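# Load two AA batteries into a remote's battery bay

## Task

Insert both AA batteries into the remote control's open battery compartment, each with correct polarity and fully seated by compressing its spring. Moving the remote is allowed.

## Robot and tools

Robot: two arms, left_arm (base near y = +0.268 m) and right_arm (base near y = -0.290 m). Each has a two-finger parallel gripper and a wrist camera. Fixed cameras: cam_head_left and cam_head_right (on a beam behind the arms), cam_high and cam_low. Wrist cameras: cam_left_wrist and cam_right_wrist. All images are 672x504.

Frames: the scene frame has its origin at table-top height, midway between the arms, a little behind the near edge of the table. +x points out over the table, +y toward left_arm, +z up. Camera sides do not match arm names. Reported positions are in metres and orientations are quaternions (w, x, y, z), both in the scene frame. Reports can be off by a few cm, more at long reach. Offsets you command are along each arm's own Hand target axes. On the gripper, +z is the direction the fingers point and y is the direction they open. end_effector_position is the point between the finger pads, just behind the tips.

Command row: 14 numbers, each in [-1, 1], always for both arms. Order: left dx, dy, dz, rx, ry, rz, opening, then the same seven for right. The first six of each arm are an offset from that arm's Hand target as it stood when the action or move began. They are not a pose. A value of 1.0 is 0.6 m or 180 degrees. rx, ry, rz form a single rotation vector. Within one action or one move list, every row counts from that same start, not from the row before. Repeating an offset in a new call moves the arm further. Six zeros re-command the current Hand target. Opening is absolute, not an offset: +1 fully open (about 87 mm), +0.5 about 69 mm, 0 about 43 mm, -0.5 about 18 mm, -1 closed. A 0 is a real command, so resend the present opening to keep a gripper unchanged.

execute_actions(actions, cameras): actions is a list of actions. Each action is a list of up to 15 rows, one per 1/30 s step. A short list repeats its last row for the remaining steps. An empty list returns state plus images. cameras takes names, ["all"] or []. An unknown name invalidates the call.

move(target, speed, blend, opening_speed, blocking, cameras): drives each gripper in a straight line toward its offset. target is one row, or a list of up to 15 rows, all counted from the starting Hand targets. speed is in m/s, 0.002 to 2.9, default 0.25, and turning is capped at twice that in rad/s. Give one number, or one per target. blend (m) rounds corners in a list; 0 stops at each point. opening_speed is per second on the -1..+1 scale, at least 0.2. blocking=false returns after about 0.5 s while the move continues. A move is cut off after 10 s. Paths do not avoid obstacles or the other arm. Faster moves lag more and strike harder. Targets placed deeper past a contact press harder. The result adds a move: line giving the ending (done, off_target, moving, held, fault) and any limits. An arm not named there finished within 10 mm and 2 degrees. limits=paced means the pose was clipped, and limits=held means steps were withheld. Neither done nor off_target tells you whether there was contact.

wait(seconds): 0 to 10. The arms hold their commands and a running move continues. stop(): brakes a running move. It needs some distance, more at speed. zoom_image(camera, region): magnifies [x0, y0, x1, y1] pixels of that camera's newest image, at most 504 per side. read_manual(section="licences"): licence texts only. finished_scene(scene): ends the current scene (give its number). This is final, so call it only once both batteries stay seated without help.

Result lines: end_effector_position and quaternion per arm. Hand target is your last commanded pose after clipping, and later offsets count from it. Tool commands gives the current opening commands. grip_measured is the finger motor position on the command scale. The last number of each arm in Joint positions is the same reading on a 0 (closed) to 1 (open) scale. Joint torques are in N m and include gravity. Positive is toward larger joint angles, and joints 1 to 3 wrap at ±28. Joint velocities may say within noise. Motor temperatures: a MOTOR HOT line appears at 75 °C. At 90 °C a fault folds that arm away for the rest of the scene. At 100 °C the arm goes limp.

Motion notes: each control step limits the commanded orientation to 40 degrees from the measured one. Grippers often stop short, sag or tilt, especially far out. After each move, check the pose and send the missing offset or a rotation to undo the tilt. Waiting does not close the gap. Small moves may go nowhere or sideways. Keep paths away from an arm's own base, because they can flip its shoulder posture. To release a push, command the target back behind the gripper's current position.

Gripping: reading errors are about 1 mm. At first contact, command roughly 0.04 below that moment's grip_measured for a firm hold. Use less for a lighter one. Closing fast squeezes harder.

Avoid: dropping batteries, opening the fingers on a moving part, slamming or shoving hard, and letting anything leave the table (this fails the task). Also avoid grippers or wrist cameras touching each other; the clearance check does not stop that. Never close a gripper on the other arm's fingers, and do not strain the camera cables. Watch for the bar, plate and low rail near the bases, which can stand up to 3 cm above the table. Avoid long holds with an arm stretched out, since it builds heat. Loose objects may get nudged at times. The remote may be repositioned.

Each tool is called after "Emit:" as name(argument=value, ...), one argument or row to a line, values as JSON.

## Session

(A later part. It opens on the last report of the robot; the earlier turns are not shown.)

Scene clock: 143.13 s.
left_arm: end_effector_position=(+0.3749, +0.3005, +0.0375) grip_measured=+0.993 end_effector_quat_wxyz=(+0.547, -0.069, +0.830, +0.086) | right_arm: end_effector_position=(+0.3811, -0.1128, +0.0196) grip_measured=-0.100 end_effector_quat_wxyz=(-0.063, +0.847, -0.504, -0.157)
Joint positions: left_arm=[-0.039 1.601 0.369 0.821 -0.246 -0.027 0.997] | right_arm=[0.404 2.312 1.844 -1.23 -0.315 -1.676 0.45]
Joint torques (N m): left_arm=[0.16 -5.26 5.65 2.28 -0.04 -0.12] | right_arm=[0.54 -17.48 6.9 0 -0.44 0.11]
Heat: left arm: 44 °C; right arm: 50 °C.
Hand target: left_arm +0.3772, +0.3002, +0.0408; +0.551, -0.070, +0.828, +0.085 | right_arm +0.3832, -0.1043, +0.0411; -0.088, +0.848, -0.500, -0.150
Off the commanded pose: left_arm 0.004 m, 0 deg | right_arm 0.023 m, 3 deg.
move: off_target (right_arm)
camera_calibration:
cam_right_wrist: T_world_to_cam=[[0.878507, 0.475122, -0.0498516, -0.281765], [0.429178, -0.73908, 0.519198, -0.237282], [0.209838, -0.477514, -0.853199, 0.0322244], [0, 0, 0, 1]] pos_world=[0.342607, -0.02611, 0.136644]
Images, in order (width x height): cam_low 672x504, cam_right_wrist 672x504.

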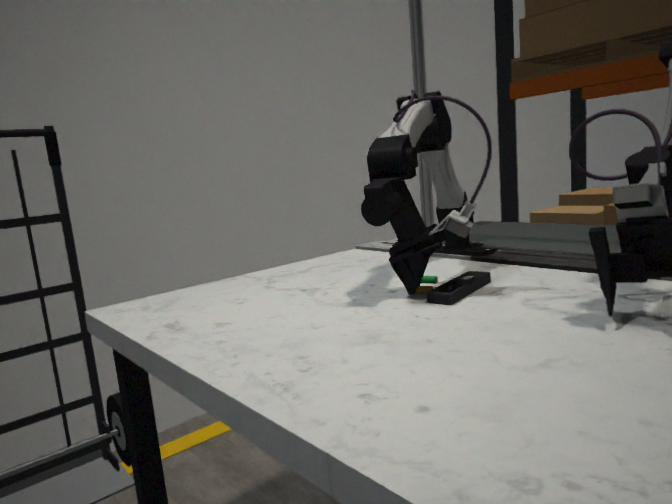

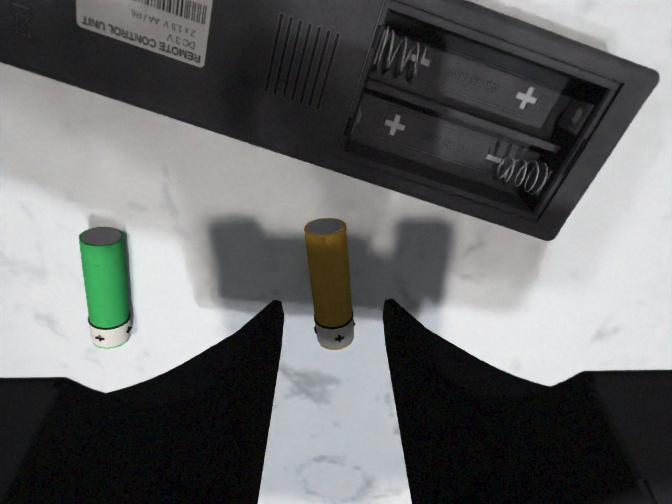

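Emit:
move(
  target=[
    [0,0,0,0,0,0,1,-0.0115,0,-0.031,0,0,0,-0.1],
    [0,0,0,0,0,0,1,0.0052,0,0.0145,0,0,0,-0.1],
  ],
  speed=0.08,
  cameras=["cam_right_wrist","cam_low"],
)

Emit:
zoom_image(
  camera="cam_low",
  region=[340, 220, 460, 310],
)

Scene clock: 145.87 s.
left_arm: end_effector_position=(+0.3749, +0.3005, +0.0375) grip_measured=+0.993 end_effector_quat_wxyz=(+0.547, -0.069, +0.830, +0.086) | right_arm: end_effector_position=(+0.3839, -0.1115, +0.0257) grip_measured=-0.100 end_effector_quat_wxyz=(-0.073, +0.848, -0.503, -0.150)
Joint positions: left_arm=[-0.039 1.601 0.369 0.821 -0.246 -0.027 0.997] | right_arm=[0.404 2.293 1.838 -1.218 -0.315 -1.675 0.45]
Joint torques (N m): left_arm=[0.16 -5.29 5.64 2.27 -0.04 -0.13] | right_arm=[0.57 -14.74 5.31 0.25 -0.41 0.07]
Heat: left arm: 44 °C; right arm: 51 °C.
Hand target: left_arm +0.3772, +0.3002, +0.0408; +0.551, -0.070, +0.828, +0.085 | right_arm +0.3833, -0.1042, +0.0318; -0.088, +0.848, -0.500, -0.150
Off the commanded pose: left_arm 0.004 m, 0 deg | right_arm 0.010 m, 2 deg.
move: done
camera_calibration:
cam_right_wrist: T_world_to_cam=[[0.879903, 0.474474, -0.0253887, -0.285671], [0.416743, -0.744968, 0.520911, -0.236646], [0.228245, -0.468932, -0.853233, 0.0313517], [0, 0, 0, 1]] pos_world=[0.342828, -0.0260484, 0.142769]
Images, in order (width x height): cam_low 672x504, cam_right_wrist 672x504.

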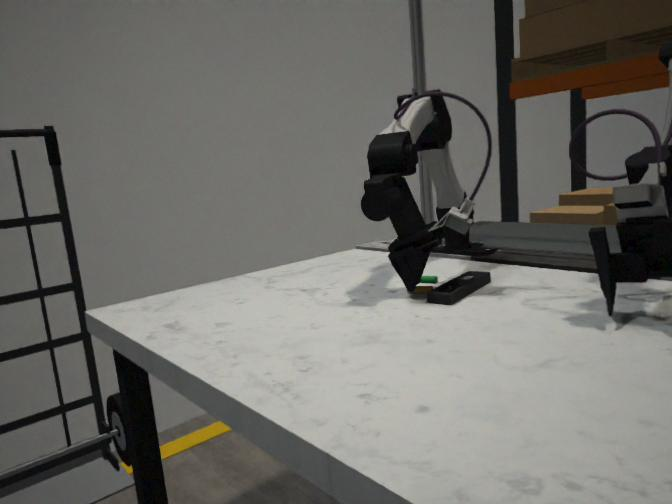

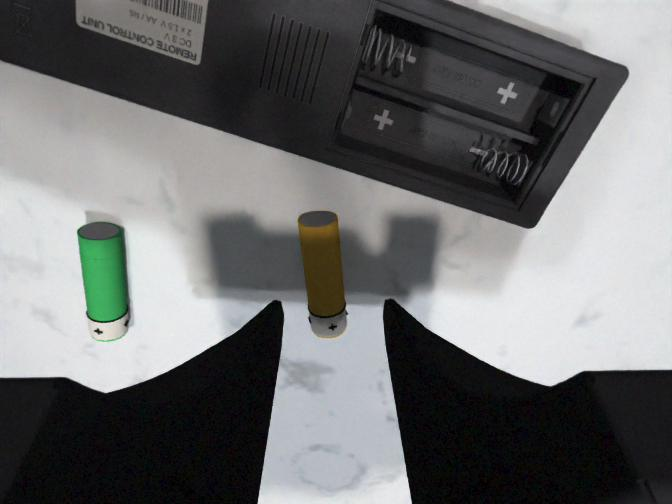

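Scaled by 4.200 from the camera's 672x504 image, which has a finer 960x720 frame.

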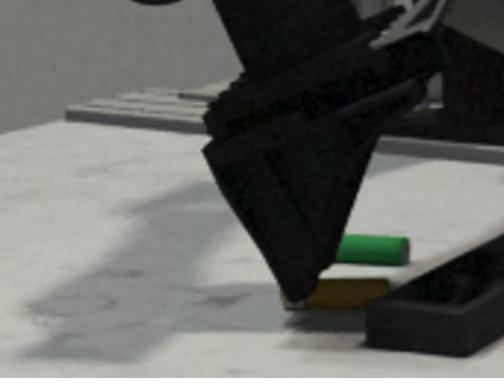

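Emit:
move(
  target=[0,0,0,0,0,0,1,-0.004,0.003,0,0,0,0,-0.76],
  opening_speed=0.6,
  cameras=["cam_right_wrist","cam_low"],
)

Emit:
zoom_image(
  camera="cam_low",
  region=[340, 220, 460, 310],
)

Scene clock: 147.87 s.
left_arm: end_effector_position=(+0.3749, +0.3005, +0.0375) grip_measured=+0.993 end_effector_quat_wxyz=(+0.547, -0.069, +0.830, +0.086) | right_arm: end_effector_position=(+0.3807, -0.1113, +0.0226) grip_measured=-0.625 end_effector_quat_wxyz=(-0.069, +0.847, -0.504, -0.153)
Joint positions: left_arm=[-0.039 1.601 0.369 0.821 -0.246 -0.027 0.997] | right_arm=[0.407 2.293 1.825 -1.213 -0.315 -1.671 0.187]
Joint torques (N m): left_arm=[0.16 -5.27 5.64 2.28 -0.04 -0.12] | right_arm=[0.66 -15.73 5.33 0.15 -0.43 0.12]
Heat: left arm: 44 °C; right arm: 51 °C.
Hand target: left_arm +0.3772, +0.3002, +0.0408; +0.551, -0.070, +0.828, +0.085 | right_arm +0.3807, -0.1032, +0.0327; -0.088, +0.848, -0.500, -0.150
Off the commanded pose: left_arm 0.004 m, 0 deg | right_arm 0.013 m, 2 deg.
move: off_target (right_arm)
camera_calibration:
cam_right_wrist: T_world_to_cam=[[0.879827, 0.474028, -0.0346746, -0.282869], [0.420823, -0.743006, 0.520432, -0.234864], [0.220936, -0.472482, -0.853199, 0.0319241], [0, 0, 0, 1]] pos_world=[0.340659, -0.0253337, 0.13966]
Images, in order (width x height): cam_low 672x504, cam_right_wrist 672x504.

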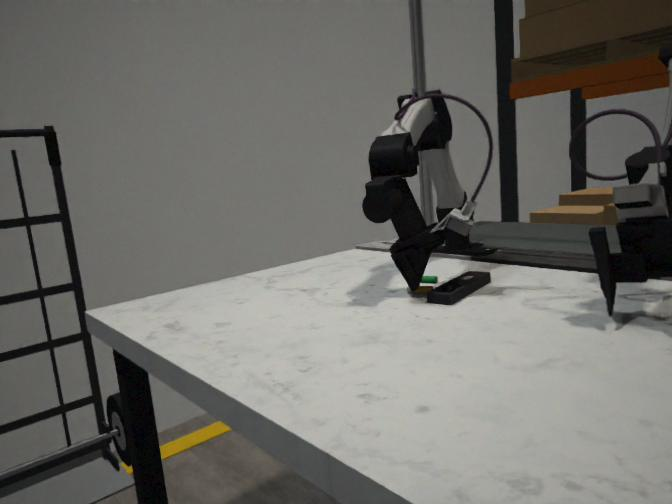

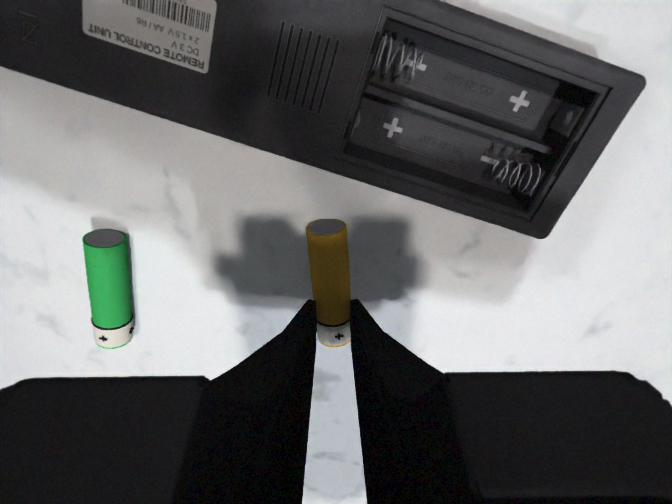

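Scaled by 4.200 from the camera's 672x504 image, which has a finer 960x720 frame.

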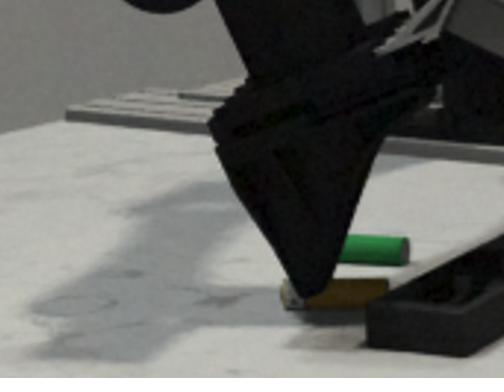

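Emit:
move(
  target=[
    [0,0,0,0,0,0,1,-0.0343,0,-0.0938,0,0,0,-0.78],
    [0,0,0,0,0,0,1,-0.142,-0.0072,-0.0535,0.1057,0.0752,0.598,-0.78],
    [0,0,0,0,0,0,1,-0.125,-0.0072,-0.0065,0.1057,0.0752,0.598,-0.78],
  ],
  speed=[0.15,0.3,0.15],
  cameras=["cam_right_wrist","cam_low"],
)

Emit:
zoom_image(
  camera="cam_right_wrist",
  region=[200, 150, 500, 400],
)

Emit:
zoom_image(
  camera="cam_low",
  region=[390, 220, 510, 310],
)

Scene clock: 157.50 s.
left_arm: end_effector_position=(+0.3749, +0.3005, +0.0375) grip_measured=+0.993 end_effector_quat_wxyz=(+0.547, -0.069, +0.830, +0.086) | right_arm: end_effector_position=(+0.3503, -0.0430, +0.0591) grip_measured=-0.625 end_effector_quat_wxyz=(-0.012, -0.087, +0.996, +0.003)
Joint positions: left_arm=[-0.039 1.601 0.369 0.821 -0.246 -0.027 0.997] | right_arm=[0.578 2.478 2.269 -1.423 -0.009 0.405 0.187]
Joint torques (N m): left_arm=[0.16 -5.27 5.65 2.28 -0.04 -0.13] | right_arm=[0.49 -15.69 5.39 0.28 0.11 0.11]
Heat: left arm: 44 °C; right arm: 53 °C.
Hand target: left_arm +0.3772, +0.3002, +0.0408; +0.551, -0.070, +0.828, +0.085 | right_arm +0.3509, -0.0406, +0.0621; +0.000, -0.088, +0.996, +0.000
Off the commanded pose: left_arm 0.004 m, 0 deg | right_arm 0.004 m, 1 deg.
move: done
camera_calibration:
cam_right_wrist: T_world_to_cam=[[0.165306, -0.986241, -0.00178475, -0.101743], [-0.60763, -0.103272, 0.787477, 0.181671], [-0.776826, -0.129091, -0.616341, 0.452386], [0, 0, 0, 1]] pos_world=[0.478633, -0.0231832, 0.135581]
Images, in order (width x height): cam_low 672x504, cam_right_wrist 672x504.

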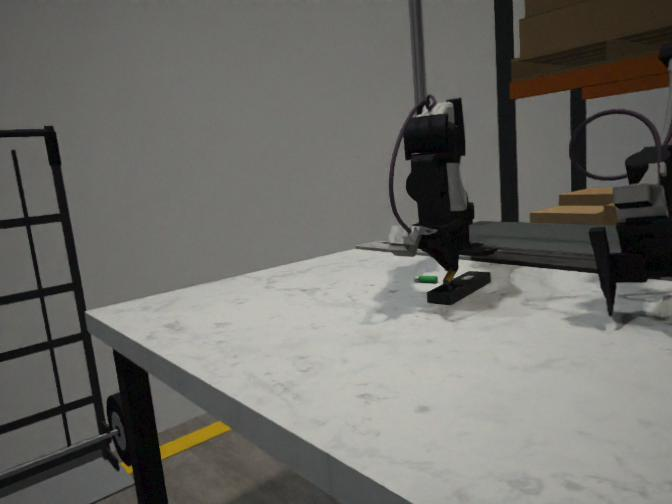

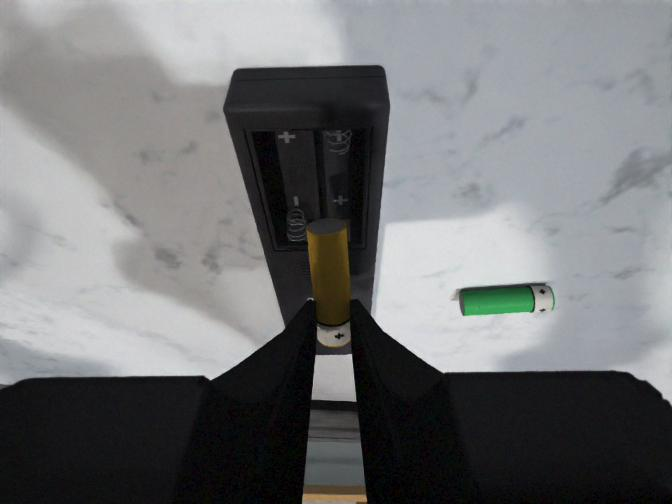

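Scaled by 1.680 from the camera's 672x504 image, which has a finer 960x720 frame.

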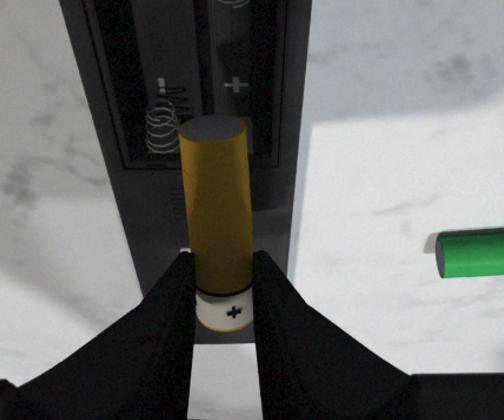

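Scaled by 4.200 from the camera's 672x504 image, which has a finer 960x720 frame.

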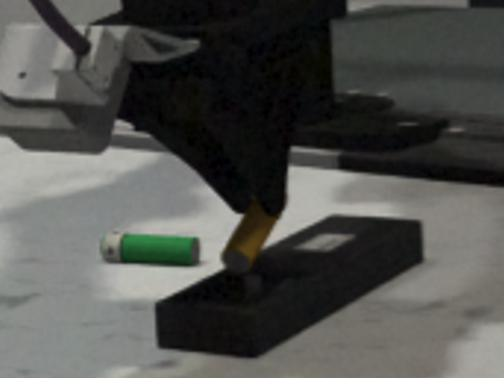

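Emit:
move(
  target=[0,0,0,0,0,0,1,0.0065,-0.006,0.027,0,0,0.0167,-0.78],
  speed=0.06,
  cameras=["cam_right_wrist","cam_low"],
)

Emit:
zoom_image(
  camera="cam_right_wrist",
  region=[200, 150, 500, 400],
)

Emit:
zoom_image(
  camera="cam_low",
  region=[390, 220, 510, 310],
)

Scene clock: 159.93 s.
left_arm: end_effector_position=(+0.3749, +0.3005, +0.0375) grip_measured=+0.993 end_effector_quat_wxyz=(+0.547, -0.069, +0.830, +0.086) | right_arm: end_effector_position=(+0.3430, -0.0457, +0.0436) grip_measured=-0.627 end_effector_quat_wxyz=(-0.019, -0.066, +0.998, -0.001)
Joint positions: left_arm=[-0.039 1.601 0.369 0.821 -0.246 -0.027 0.997] | right_arm=[0.578 2.448 2.15 -1.35 -0.009 0.447 0.186]
Joint torques (N m): left_arm=[0.16 -5.26 5.65 2.28 -0.04 -0.12] | right_arm=[-0.05 -16.08 4.52 0.44 0.13 0.17]
Heat: left arm: 44 °C; right arm: 53 °C.
Hand target: left_arm +0.3772, +0.3002, +0.0408; +0.551, -0.070, +0.828, +0.085 | right_arm +0.3477, -0.0448, +0.0458; +0.000, -0.062, +0.998, +0.000
Off the commanded pose: left_arm 0.004 m, 0 deg | right_arm 0.005 m, 2 deg.
move: done
camera_calibration:
cam_right_wrist: T_world_to_cam=[[0.123552, -0.992323, 0.00543814, -0.0893993], [-0.601284, -0.0705025, 0.795919, 0.188178], [-0.789425, -0.101607, -0.605379, 0.44178], [0, 0, 0, 1]] pos_world=[0.472946, -0.0305581, 0.118156]
Images, in order (width x height): cam_low 672x504, cam_right_wrist 672x504.

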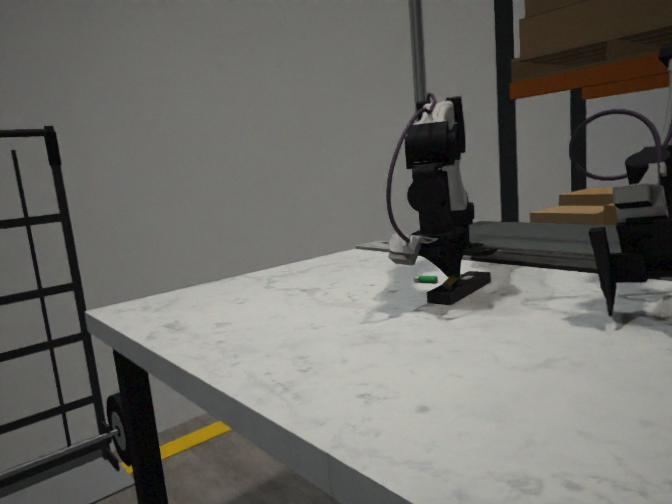

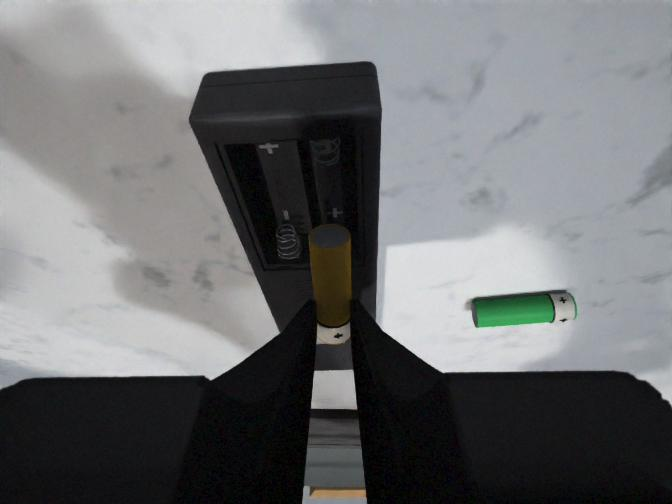

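Scaled by 1.680 from the camera's 672x504 image, which has a finer 960x720 frame.

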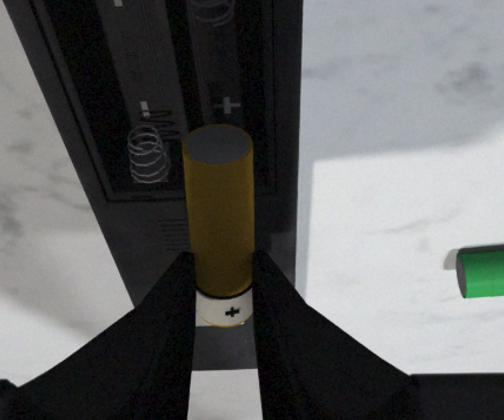

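Scaled by 4.200 from the camera's 672x504 image, which has a finer 960x720 frame.

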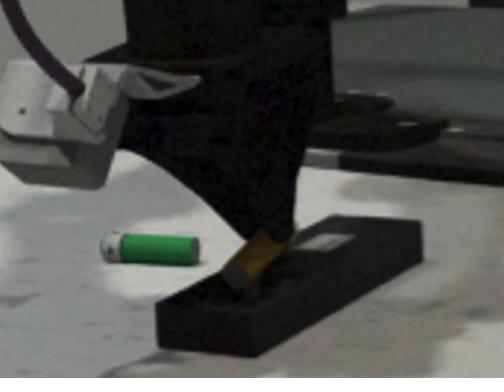

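Emit:
move(
  target=[
    [0,0,0,0,0,0,1,-0.009,-0.005,-0.006,0,0,-0.008,-0.78],
    [0,0,0,0,0,0,1,-0.009,-0.005,0.011,0,0,-0.008,-0.78],
  ],
  speed=0.05,
  cameras=["cam_right_wrist","cam_low"],
)

Emit:
zoom_image(
  camera="cam_right_wrist",
  region=[200, 150, 500, 400],
)

Emit:
zoom_image(
  camera="cam_low",
  region=[390, 220, 510, 310],
)

Scene clock: 162.63 s.
left_arm: end_effector_position=(+0.3749, +0.3005, +0.0375) grip_measured=+0.993 end_effector_quat_wxyz=(+0.547, -0.069, +0.830, +0.086) | right_arm: end_effector_position=(+0.3446, -0.0455, +0.0439) grip_measured=-0.627 end_effector_quat_wxyz=(-0.016, -0.075, +0.997, +0.001)
Joint positions: left_arm=[-0.039 1.601 0.369 0.821 -0.246 -0.027 0.997] | right_arm=[0.578 2.448 2.152 -1.345 -0.009 0.429 0.186]
Joint torques (N m): left_arm=[0.16 -5.27 5.65 2.28 -0.04 -0.12] | right_arm=[-0.73 -13.82 5.44 0.52 0.14 0.01]
Heat: left arm: 45 °C; right arm: 54 °C.
Hand target: left_arm +0.3772, +0.3002, +0.0408; +0.551, -0.070, +0.828, +0.085 | right_arm +0.3535, -0.0472, +0.0392; +0.000, -0.074, +0.997, +0.000
Off the commanded pose: left_arm 0.004 m, 0 deg | right_arm 0.010 m, 2 deg.
move: done
camera_calibration:
cam_right_wrist: T_world_to_cam=[[0.140919, -0.990019, 0.00207031, -0.0951643], [-0.604878, -0.0844422, 0.791828, 0.189694], [-0.78375, -0.112836, -0.61074, 0.441066], [0, 0, 0, 1]] pos_world=[0.473838, -0.0284282, 0.119369]
Images, in order (width x height): cam_low 672x504, cam_right_wrist 672x504.

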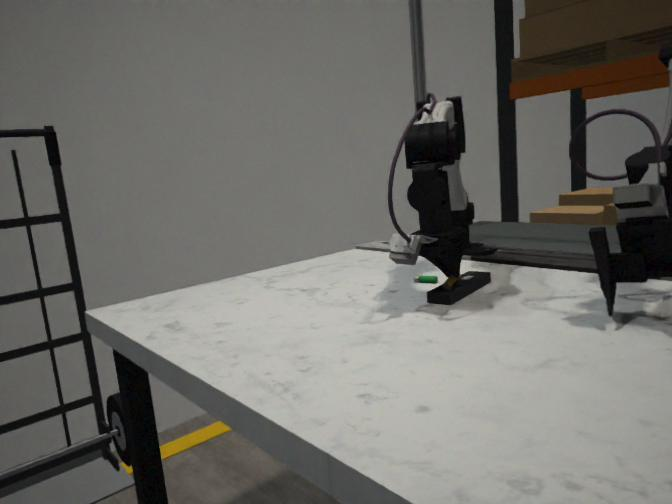

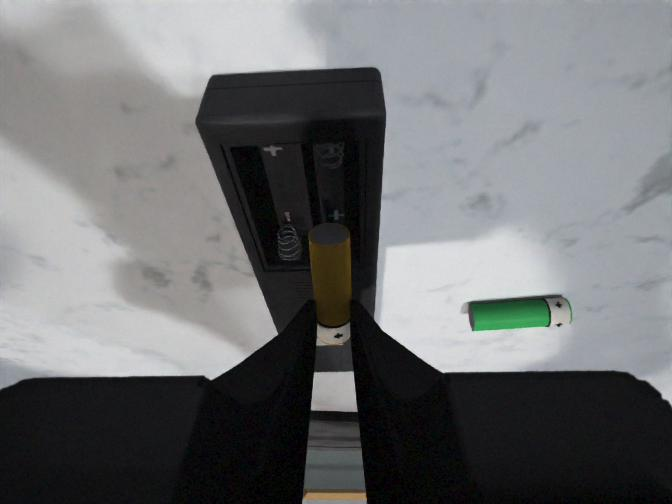

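Scaled by 1.680 from the camera's 672x504 image, which has a finer 960x720 frame.

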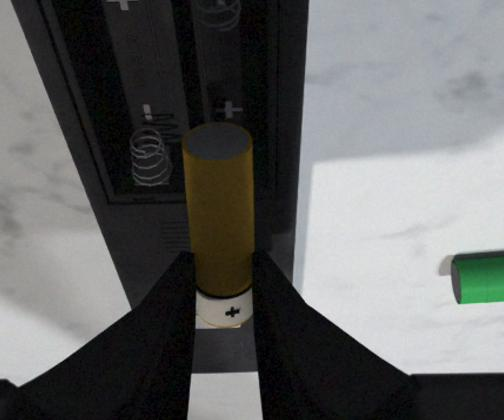

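Scaled by 4.200 from the camera's 672x504 image, which has a finer 960x720 frame.

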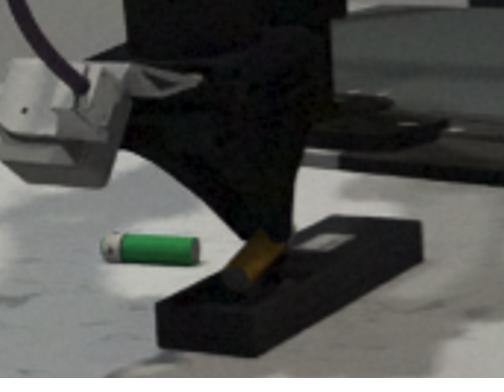

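Emit:
move(
  target=[
    [0,0,0,0,0,0,1,-0.012,-0.004,-0.03,0,0,0,-0.78],
    [0,0,0,0,0,0,1,-0.013,-0.004,0.0,0,0,0,-0.78],
  ],
  speed=0.06,
  cameras=["cam_right_wrist","cam_low"],
)

Emit:
zoom_image(
  camera="cam_right_wrist",
  region=[200, 100, 500, 350],
)

Emit:
zoom_image(
  camera="cam_low",
  region=[390, 220, 510, 310],
)

Scene clock: 165.43 s.
left_arm: end_effector_position=(+0.3749, +0.3005, +0.0375) grip_measured=+0.993 end_effector_quat_wxyz=(+0.547, -0.069, +0.830, +0.086) | right_arm: end_effector_position=(+0.3576, -0.0439, +0.0453) grip_measured=-0.627 end_effector_quat_wxyz=(-0.003, -0.074, +0.997, +0.007)
Joint positions: left_arm=[-0.039 1.601 0.369 0.821 -0.246 -0.027 0.997] | right_arm=[0.567 2.475 2.211 -1.349 -0.007 0.418 0.186]
Joint torques (N m): left_arm=[0.16 -5.27 5.64 2.28 -0.04 -0.12] | right_arm=[-0.68 -13.6 5.68 0.39 0.14 0.01]
Heat: left arm: 45 °C; right arm: 54 °C.
Hand target: left_arm +0.3772, +0.3002, +0.0408; +0.551, -0.070, +0.828, +0.085 | right_arm +0.3614, -0.0483, +0.0393; +0.000, -0.074, +0.997, +0.000
Off the commanded pose: left_arm 0.004 m, 0 deg | right_arm 0.009 m, 1 deg.
move: done
camera_calibration:
cam_right_wrist: T_world_to_cam=[[0.140074, -0.990099, -0.00906525, -0.0946036], [-0.623987, -0.0953799, 0.775592, 0.203668], [-0.768778, -0.102984, -0.63117, 0.448276], [0, 0, 0, 1]] pos_world=[0.484962, -0.0280759, 0.124117]
Images, in order (width x height): cam_low 672x504, cam_right_wrist 672x504.

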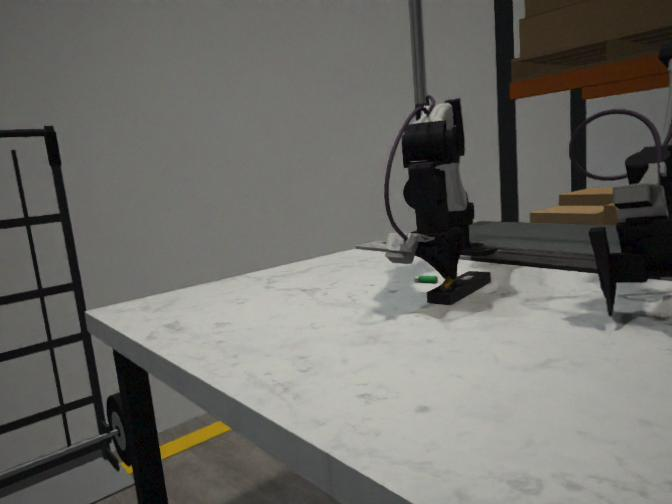

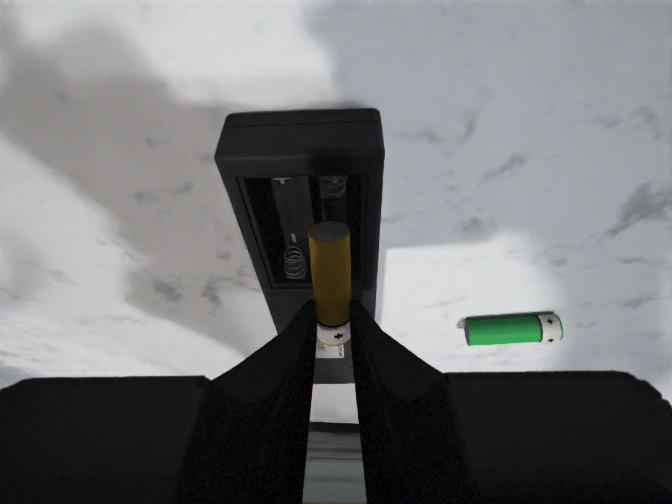

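Scaled by 1.680 from the camera's 672x504 image, which has a finer 960x720 frame.

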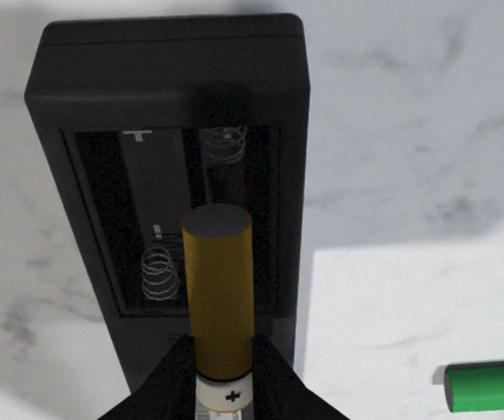

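Scaled by 4.200 from the camera's 672x504 image, which has a finer 960x720 frame.

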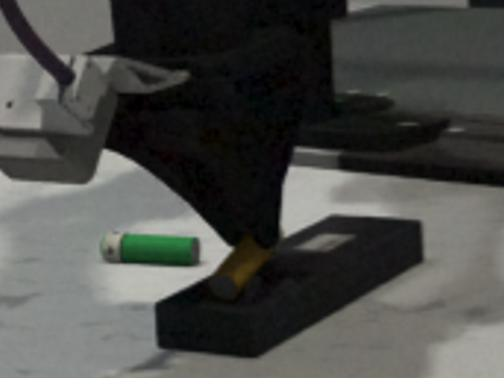

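Emit:
move(
  target=[0,0,0,0,0,0,1,-0.004,-0.004,0.014,0,0,0,-0.78],
  speed=0.05,
  cameras=["cam_right_wrist","cam_low"],
)

Emit:
zoom_image(
  camera="cam_right_wrist",
  region=[200, 100, 500, 350],
)

Emit:
zoom_image(
  camera="cam_low",
  region=[390, 220, 510, 310],
)

Scene clock: 167.17 s.
left_arm: end_effector_position=(+0.3749, +0.3005, +0.0375) grip_measured=+0.993 end_effector_quat_wxyz=(+0.547, -0.069, +0.830, +0.086) | right_arm: end_effector_position=(+0.3609, -0.0459, +0.0407) grip_measured=-0.627 end_effector_quat_wxyz=(+0.000, -0.074, +0.997, +0.008)
Joint positions: left_arm=[-0.039 1.601 0.369 0.821 -0.246 -0.027 0.997] | right_arm=[0.559 2.475 2.194 -1.325 -0.007 0.412 0.186]
Joint torques (N m): left_arm=[0.16 -5.29 5.65 2.28 -0.04 -0.12] | right_arm=[-0.66 -12.82 5.41 0.44 0.11 0]
Heat: left arm: 45 °C; right arm: 54 °C.
Hand target: left_arm +0.3772, +0.3002, +0.0408; +0.551, -0.070, +0.828, +0.085 | right_arm +0.3642, -0.0503, +0.0309; +0.000, -0.074, +0.997, +0.000
Off the commanded pose: left_arm 0.004 m, 0 deg | right_arm 0.011 m, 1 deg.
move: off_target (right_arm)
camera_calibration:
cam_right_wrist: T_world_to_cam=[[0.139316, -0.99018, -0.0115901, -0.0967448], [-0.628386, -0.0974461, 0.771774, 0.210655], [-0.765324, -0.100237, -0.635792, 0.44673], [0, 0, 0, 1]] pos_world=[0.487744, -0.0304883, 0.120328]
Images, in order (width x height): cam_low 672x504, cam_right_wrist 672x504.

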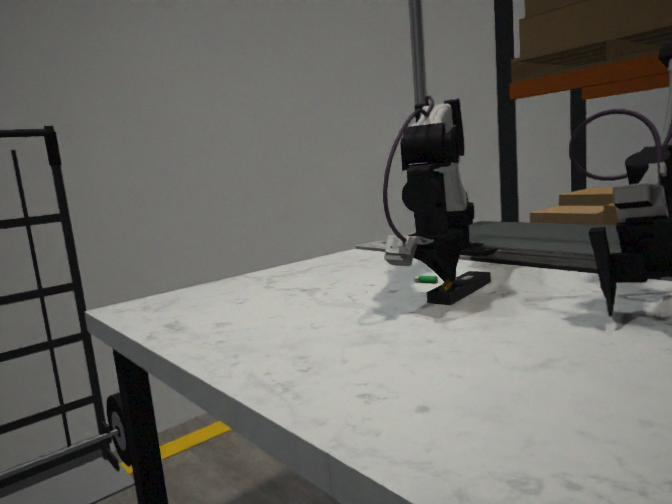

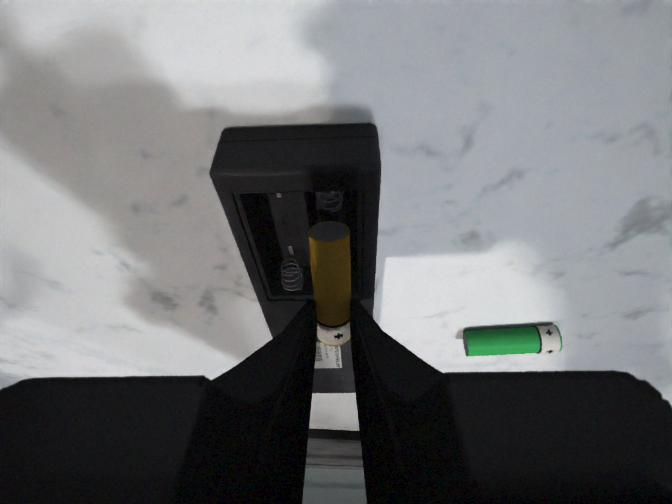

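Scaled by 1.680 from the camera's 672x504 image, which has a finer 960x720 frame.

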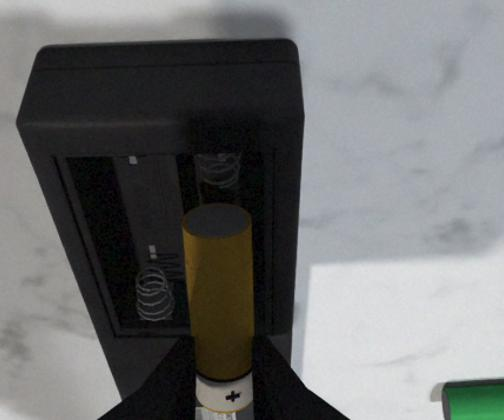

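Scaled by 4.200 from the camera's 672x504 image, which has a finer 960x720 frame.

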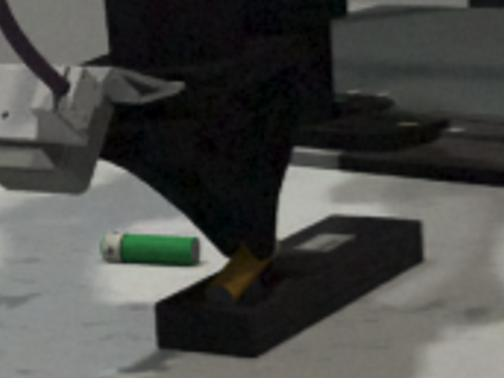

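Emit:
move(
  target=[
    [0,0,0,0,0,0,1,0,0,0.01,0,0,0,-0.8],
    [0,0,0,0,0,0,1,-0.014,0,0.01,0,0,0,-0.8],
  ],
  speed=0.05,
  cameras=["cam_right_wrist","cam_low"],
)

Emit:
zoom_image(
  camera="cam_right_wrist",
  region=[200, 100, 500, 350],
)

Emit:
zoom_image(
  camera="cam_low",
  region=[390, 220, 510, 310],
)

Scene clock: 169.87 s.
left_arm: end_effector_position=(+0.3749, +0.3005, +0.0375) grip_measured=+0.993 end_effector_quat_wxyz=(+0.547, -0.069, +0.830, +0.086) | right_arm: end_effector_position=(+0.3638, -0.0465, +0.0381) grip_measured=-0.627 end_effector_quat_wxyz=(-0.003, -0.074, +0.997, +0.007)
Joint positions: left_arm=[-0.039 1.601 0.369 0.821 -0.246 -0.027 0.997] | right_arm=[0.555 2.496 2.22 -1.336 -0.007 0.408 0.187]
Joint torques (N m): left_arm=[0.16 -5.27 5.64 2.27 -0.04 -0.12] | right_arm=[-0.8 -10.84 8.14 0.42 0.11 -0.04]
Heat: left arm: 45 °C; right arm: 54 °C.
Hand target: left_arm +0.3772, +0.3002, +0.0408; +0.551, -0.070, +0.828, +0.085 | right_arm +0.3725, -0.0491, +0.0248; +0.000, -0.074, +0.997, +0.000
Off the commanded pose: left_arm 0.004 m, 0 deg | right_arm 0.016 m, 1 deg.
move: off_target (right_arm)
camera_calibration:
cam_right_wrist: T_world_to_cam=[[0.138123, -0.99037, -0.00945238, -0.097418], [-0.624647, -0.0945156, 0.775166, 0.213164], [-0.768595, -0.101164, -0.631687, 0.448287], [0, 0, 0, 1]] pos_world=[0.491159, -0.0309821, 0.117018]
Images, in order (width x height): cam_low 672x504, cam_right_wrist 672x504.

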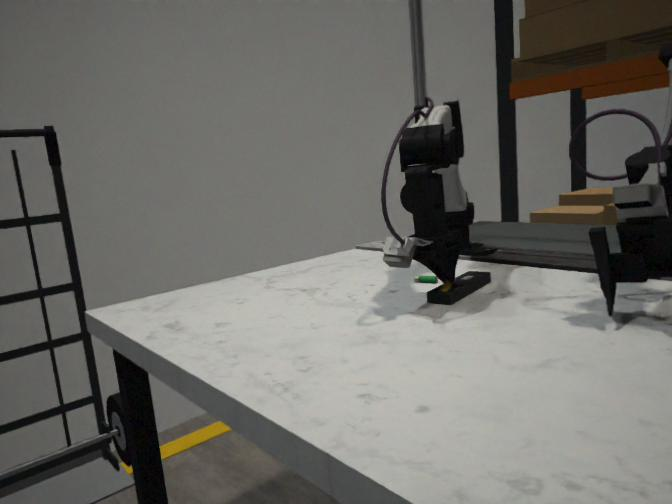

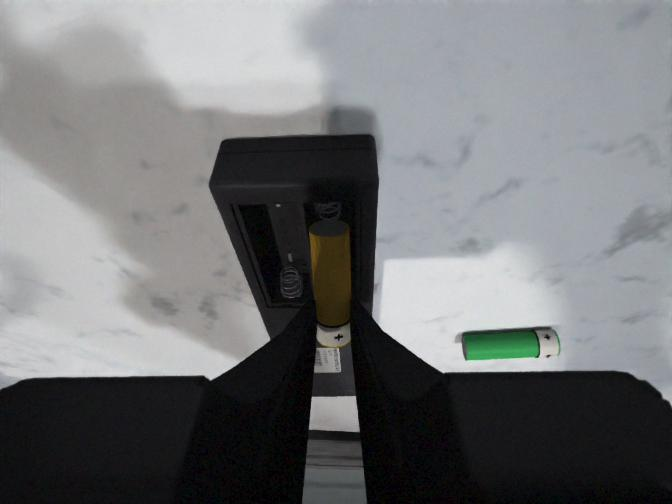

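Scaled by 1.680 from the camera's 672x504 image, which has a finer 960x720 frame.

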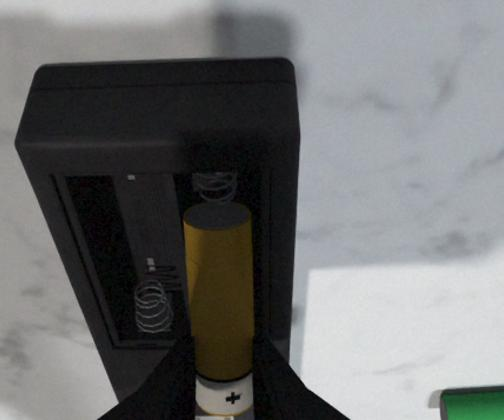

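Scaled by 4.200 from the camera's 672x504 image, which has a finer 960x720 frame.

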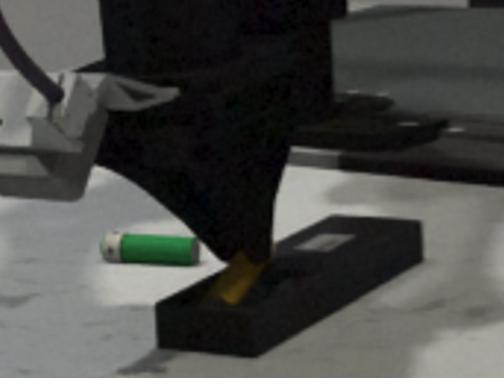

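Emit:
move(
  target=[0,0,0,0,0,0,1,-0.018,0,0,0,0,0,-0.85],
  speed=0.05,
  cameras=["cam_right_wrist","cam_low"],
)

Emit:
zoom_image(
  camera="cam_right_wrist",
  region=[200, 100, 500, 350],
)

Emit:
zoom_image(
  camera="cam_low",
  region=[390, 220, 510, 310],
)

Scene clock: 171.67 s.
left_arm: end_effector_position=(+0.3749, +0.3005, +0.0375) grip_measured=+0.993 end_effector_quat_wxyz=(+0.547, -0.069, +0.830, +0.086) | right_arm: end_effector_position=(+0.3696, -0.0466, +0.0363) grip_measured=-0.627 end_effector_quat_wxyz=(-0.013, -0.075, +0.997, +0.002)
Joint positions: left_arm=[-0.039 1.601 0.369 0.821 -0.246 -0.027 0.997] | right_arm=[0.548 2.565 2.337 -1.407 -0.007 0.4 0.187]
Joint torques (N m): left_arm=[0.16 -5.29 5.64 2.28 -0.04 -0.13] | right_arm=[-1.03 -11.64 8.84 0.5 0.09 -0.05]
Heat: left arm: 45 °C; right arm: 54 °C.
Hand target: left_arm +0.3772, +0.3002, +0.0408; +0.551, -0.070, +0.828, +0.085 | right_arm +0.3832, -0.0475, +0.0247; -0.001, -0.074, +0.997, +0.000
Off the commanded pose: left_arm 0.004 m, 0 deg | right_arm 0.018 m, 2 deg.
move: off_target (right_arm)
camera_calibration:
cam_right_wrist: T_world_to_cam=[[0.140569, -0.990071, -0.000641228, -0.099534], [-0.608442, -0.0868967, 0.788827, 0.212023], [-0.78105, -0.110494, -0.614616, 0.455066], [0, 0, 0, 1]] pos_world=[0.498424, -0.0298395, 0.112377]
Images, in order (width x height): cam_low 672x504, cam_right_wrist 672x504.

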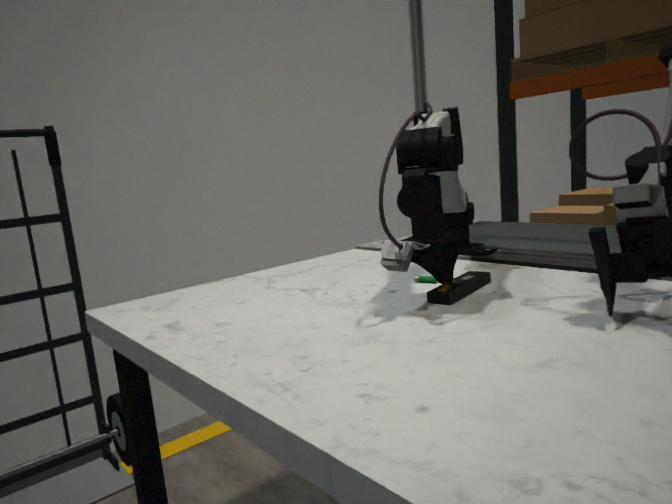

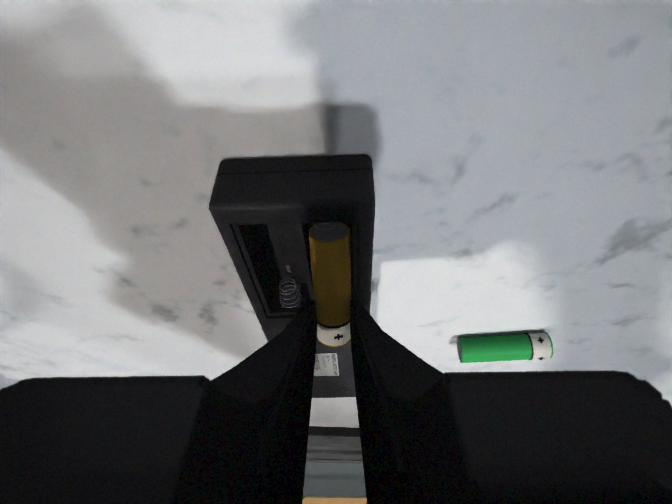

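Scaled by 1.680 from the camera's 672x504 image, which has a finer 960x720 frame.

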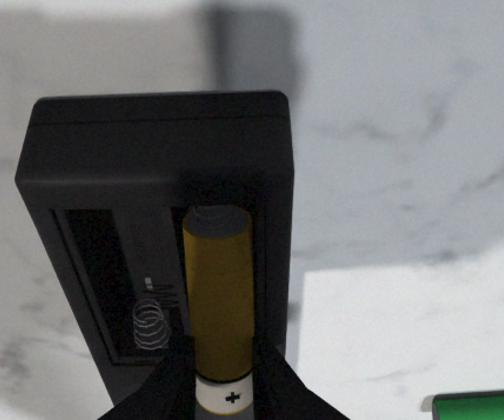

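Scaled by 4.200 from the camera's 672x504 image, which has a finer 960x720 frame.

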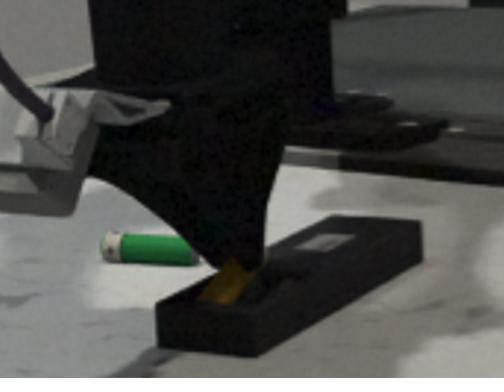

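Emit:
move(
  target=[0,0,0,0,0,0,1,-0.018,-0.002,0,0,0,0,-0.85],
  speed=0.05,
  cameras=["cam_right_wrist","cam_low"],
)

Emit:
zoom_image(
  camera="cam_right_wrist",
  region=[200, 100, 500, 350],
)

Emit:
zoom_image(
  camera="cam_low",
  region=[390, 220, 510, 310],
)

Scene clock: 173.27 s.
left_arm: end_effector_position=(+0.3749, +0.3005, +0.0375) grip_measured=+0.993 end_effector_quat_wxyz=(+0.547, -0.069, +0.830, +0.086) | right_arm: end_effector_position=(+0.3784, -0.0477, +0.0364) grip_measured=-0.627 end_effector_quat_wxyz=(-0.019, -0.075, +0.997, +0.000)
Joint positions: left_arm=[-0.039 1.601 0.369 0.821 -0.246 -0.027 0.997] | right_arm=[0.537 2.645 2.485 -1.487 -0.007 0.388 0.187]
Joint torques (N m): left_arm=[0.16 -5.27 5.65 2.27 -0.04 -0.12] | right_arm=[-0.84 -12.19 8.72 0.57 0.12 -0.04]
Heat: left arm: 45 °C; right arm: 54 °C.
Hand target: left_arm +0.3772, +0.3002, +0.0408; +0.551, -0.070, +0.828, +0.085 | right_arm +0.3941, -0.0471, +0.0249; +0.000, -0.074, +0.997, +0.000
Off the commanded pose: left_arm 0.004 m, 0 deg | right_arm 0.019 m, 2 deg.
move: off_target (right_arm)
camera_calibration:
cam_right_wrist: T_world_to_cam=[[0.140653, -0.990054, 0.00315167, -0.102043], [-0.600105, -0.0827214, 0.795633, 0.214063], [-0.787459, -0.113799, -0.605771, 0.463952], [0, 0, 0, 1]] pos_world=[0.508156, -0.030523, 0.111055]
Images, in order (width x height): cam_low 672x504, cam_right_wrist 672x504.

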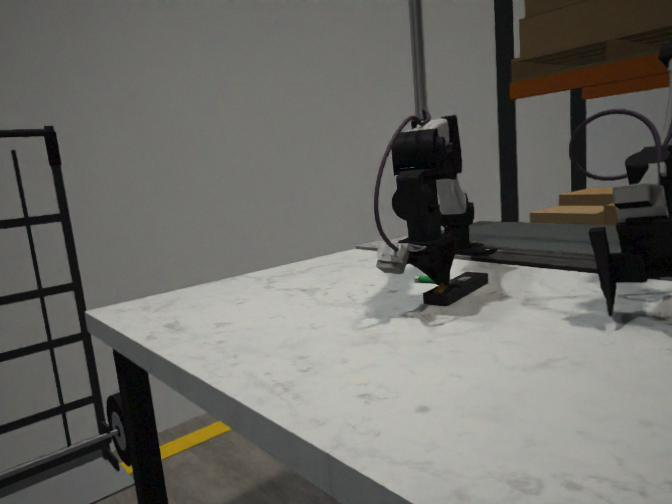

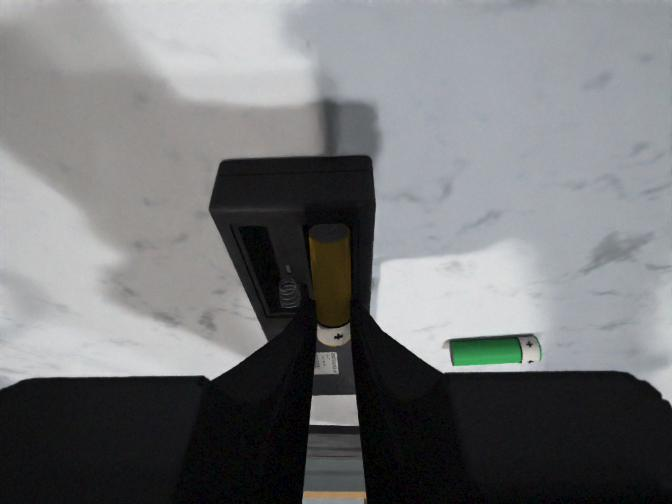

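Scaled by 1.680 from the camera's 672x504 image, which has a finer 960x720 frame.

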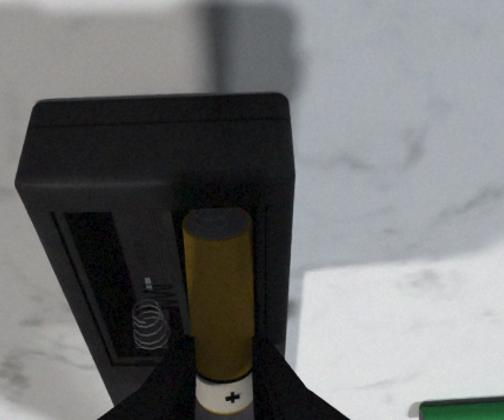

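Scaled by 4.200 from the camera's 672x504 image, which has a finer 960x720 frame.

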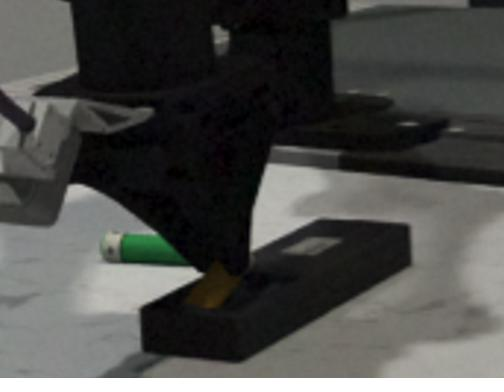

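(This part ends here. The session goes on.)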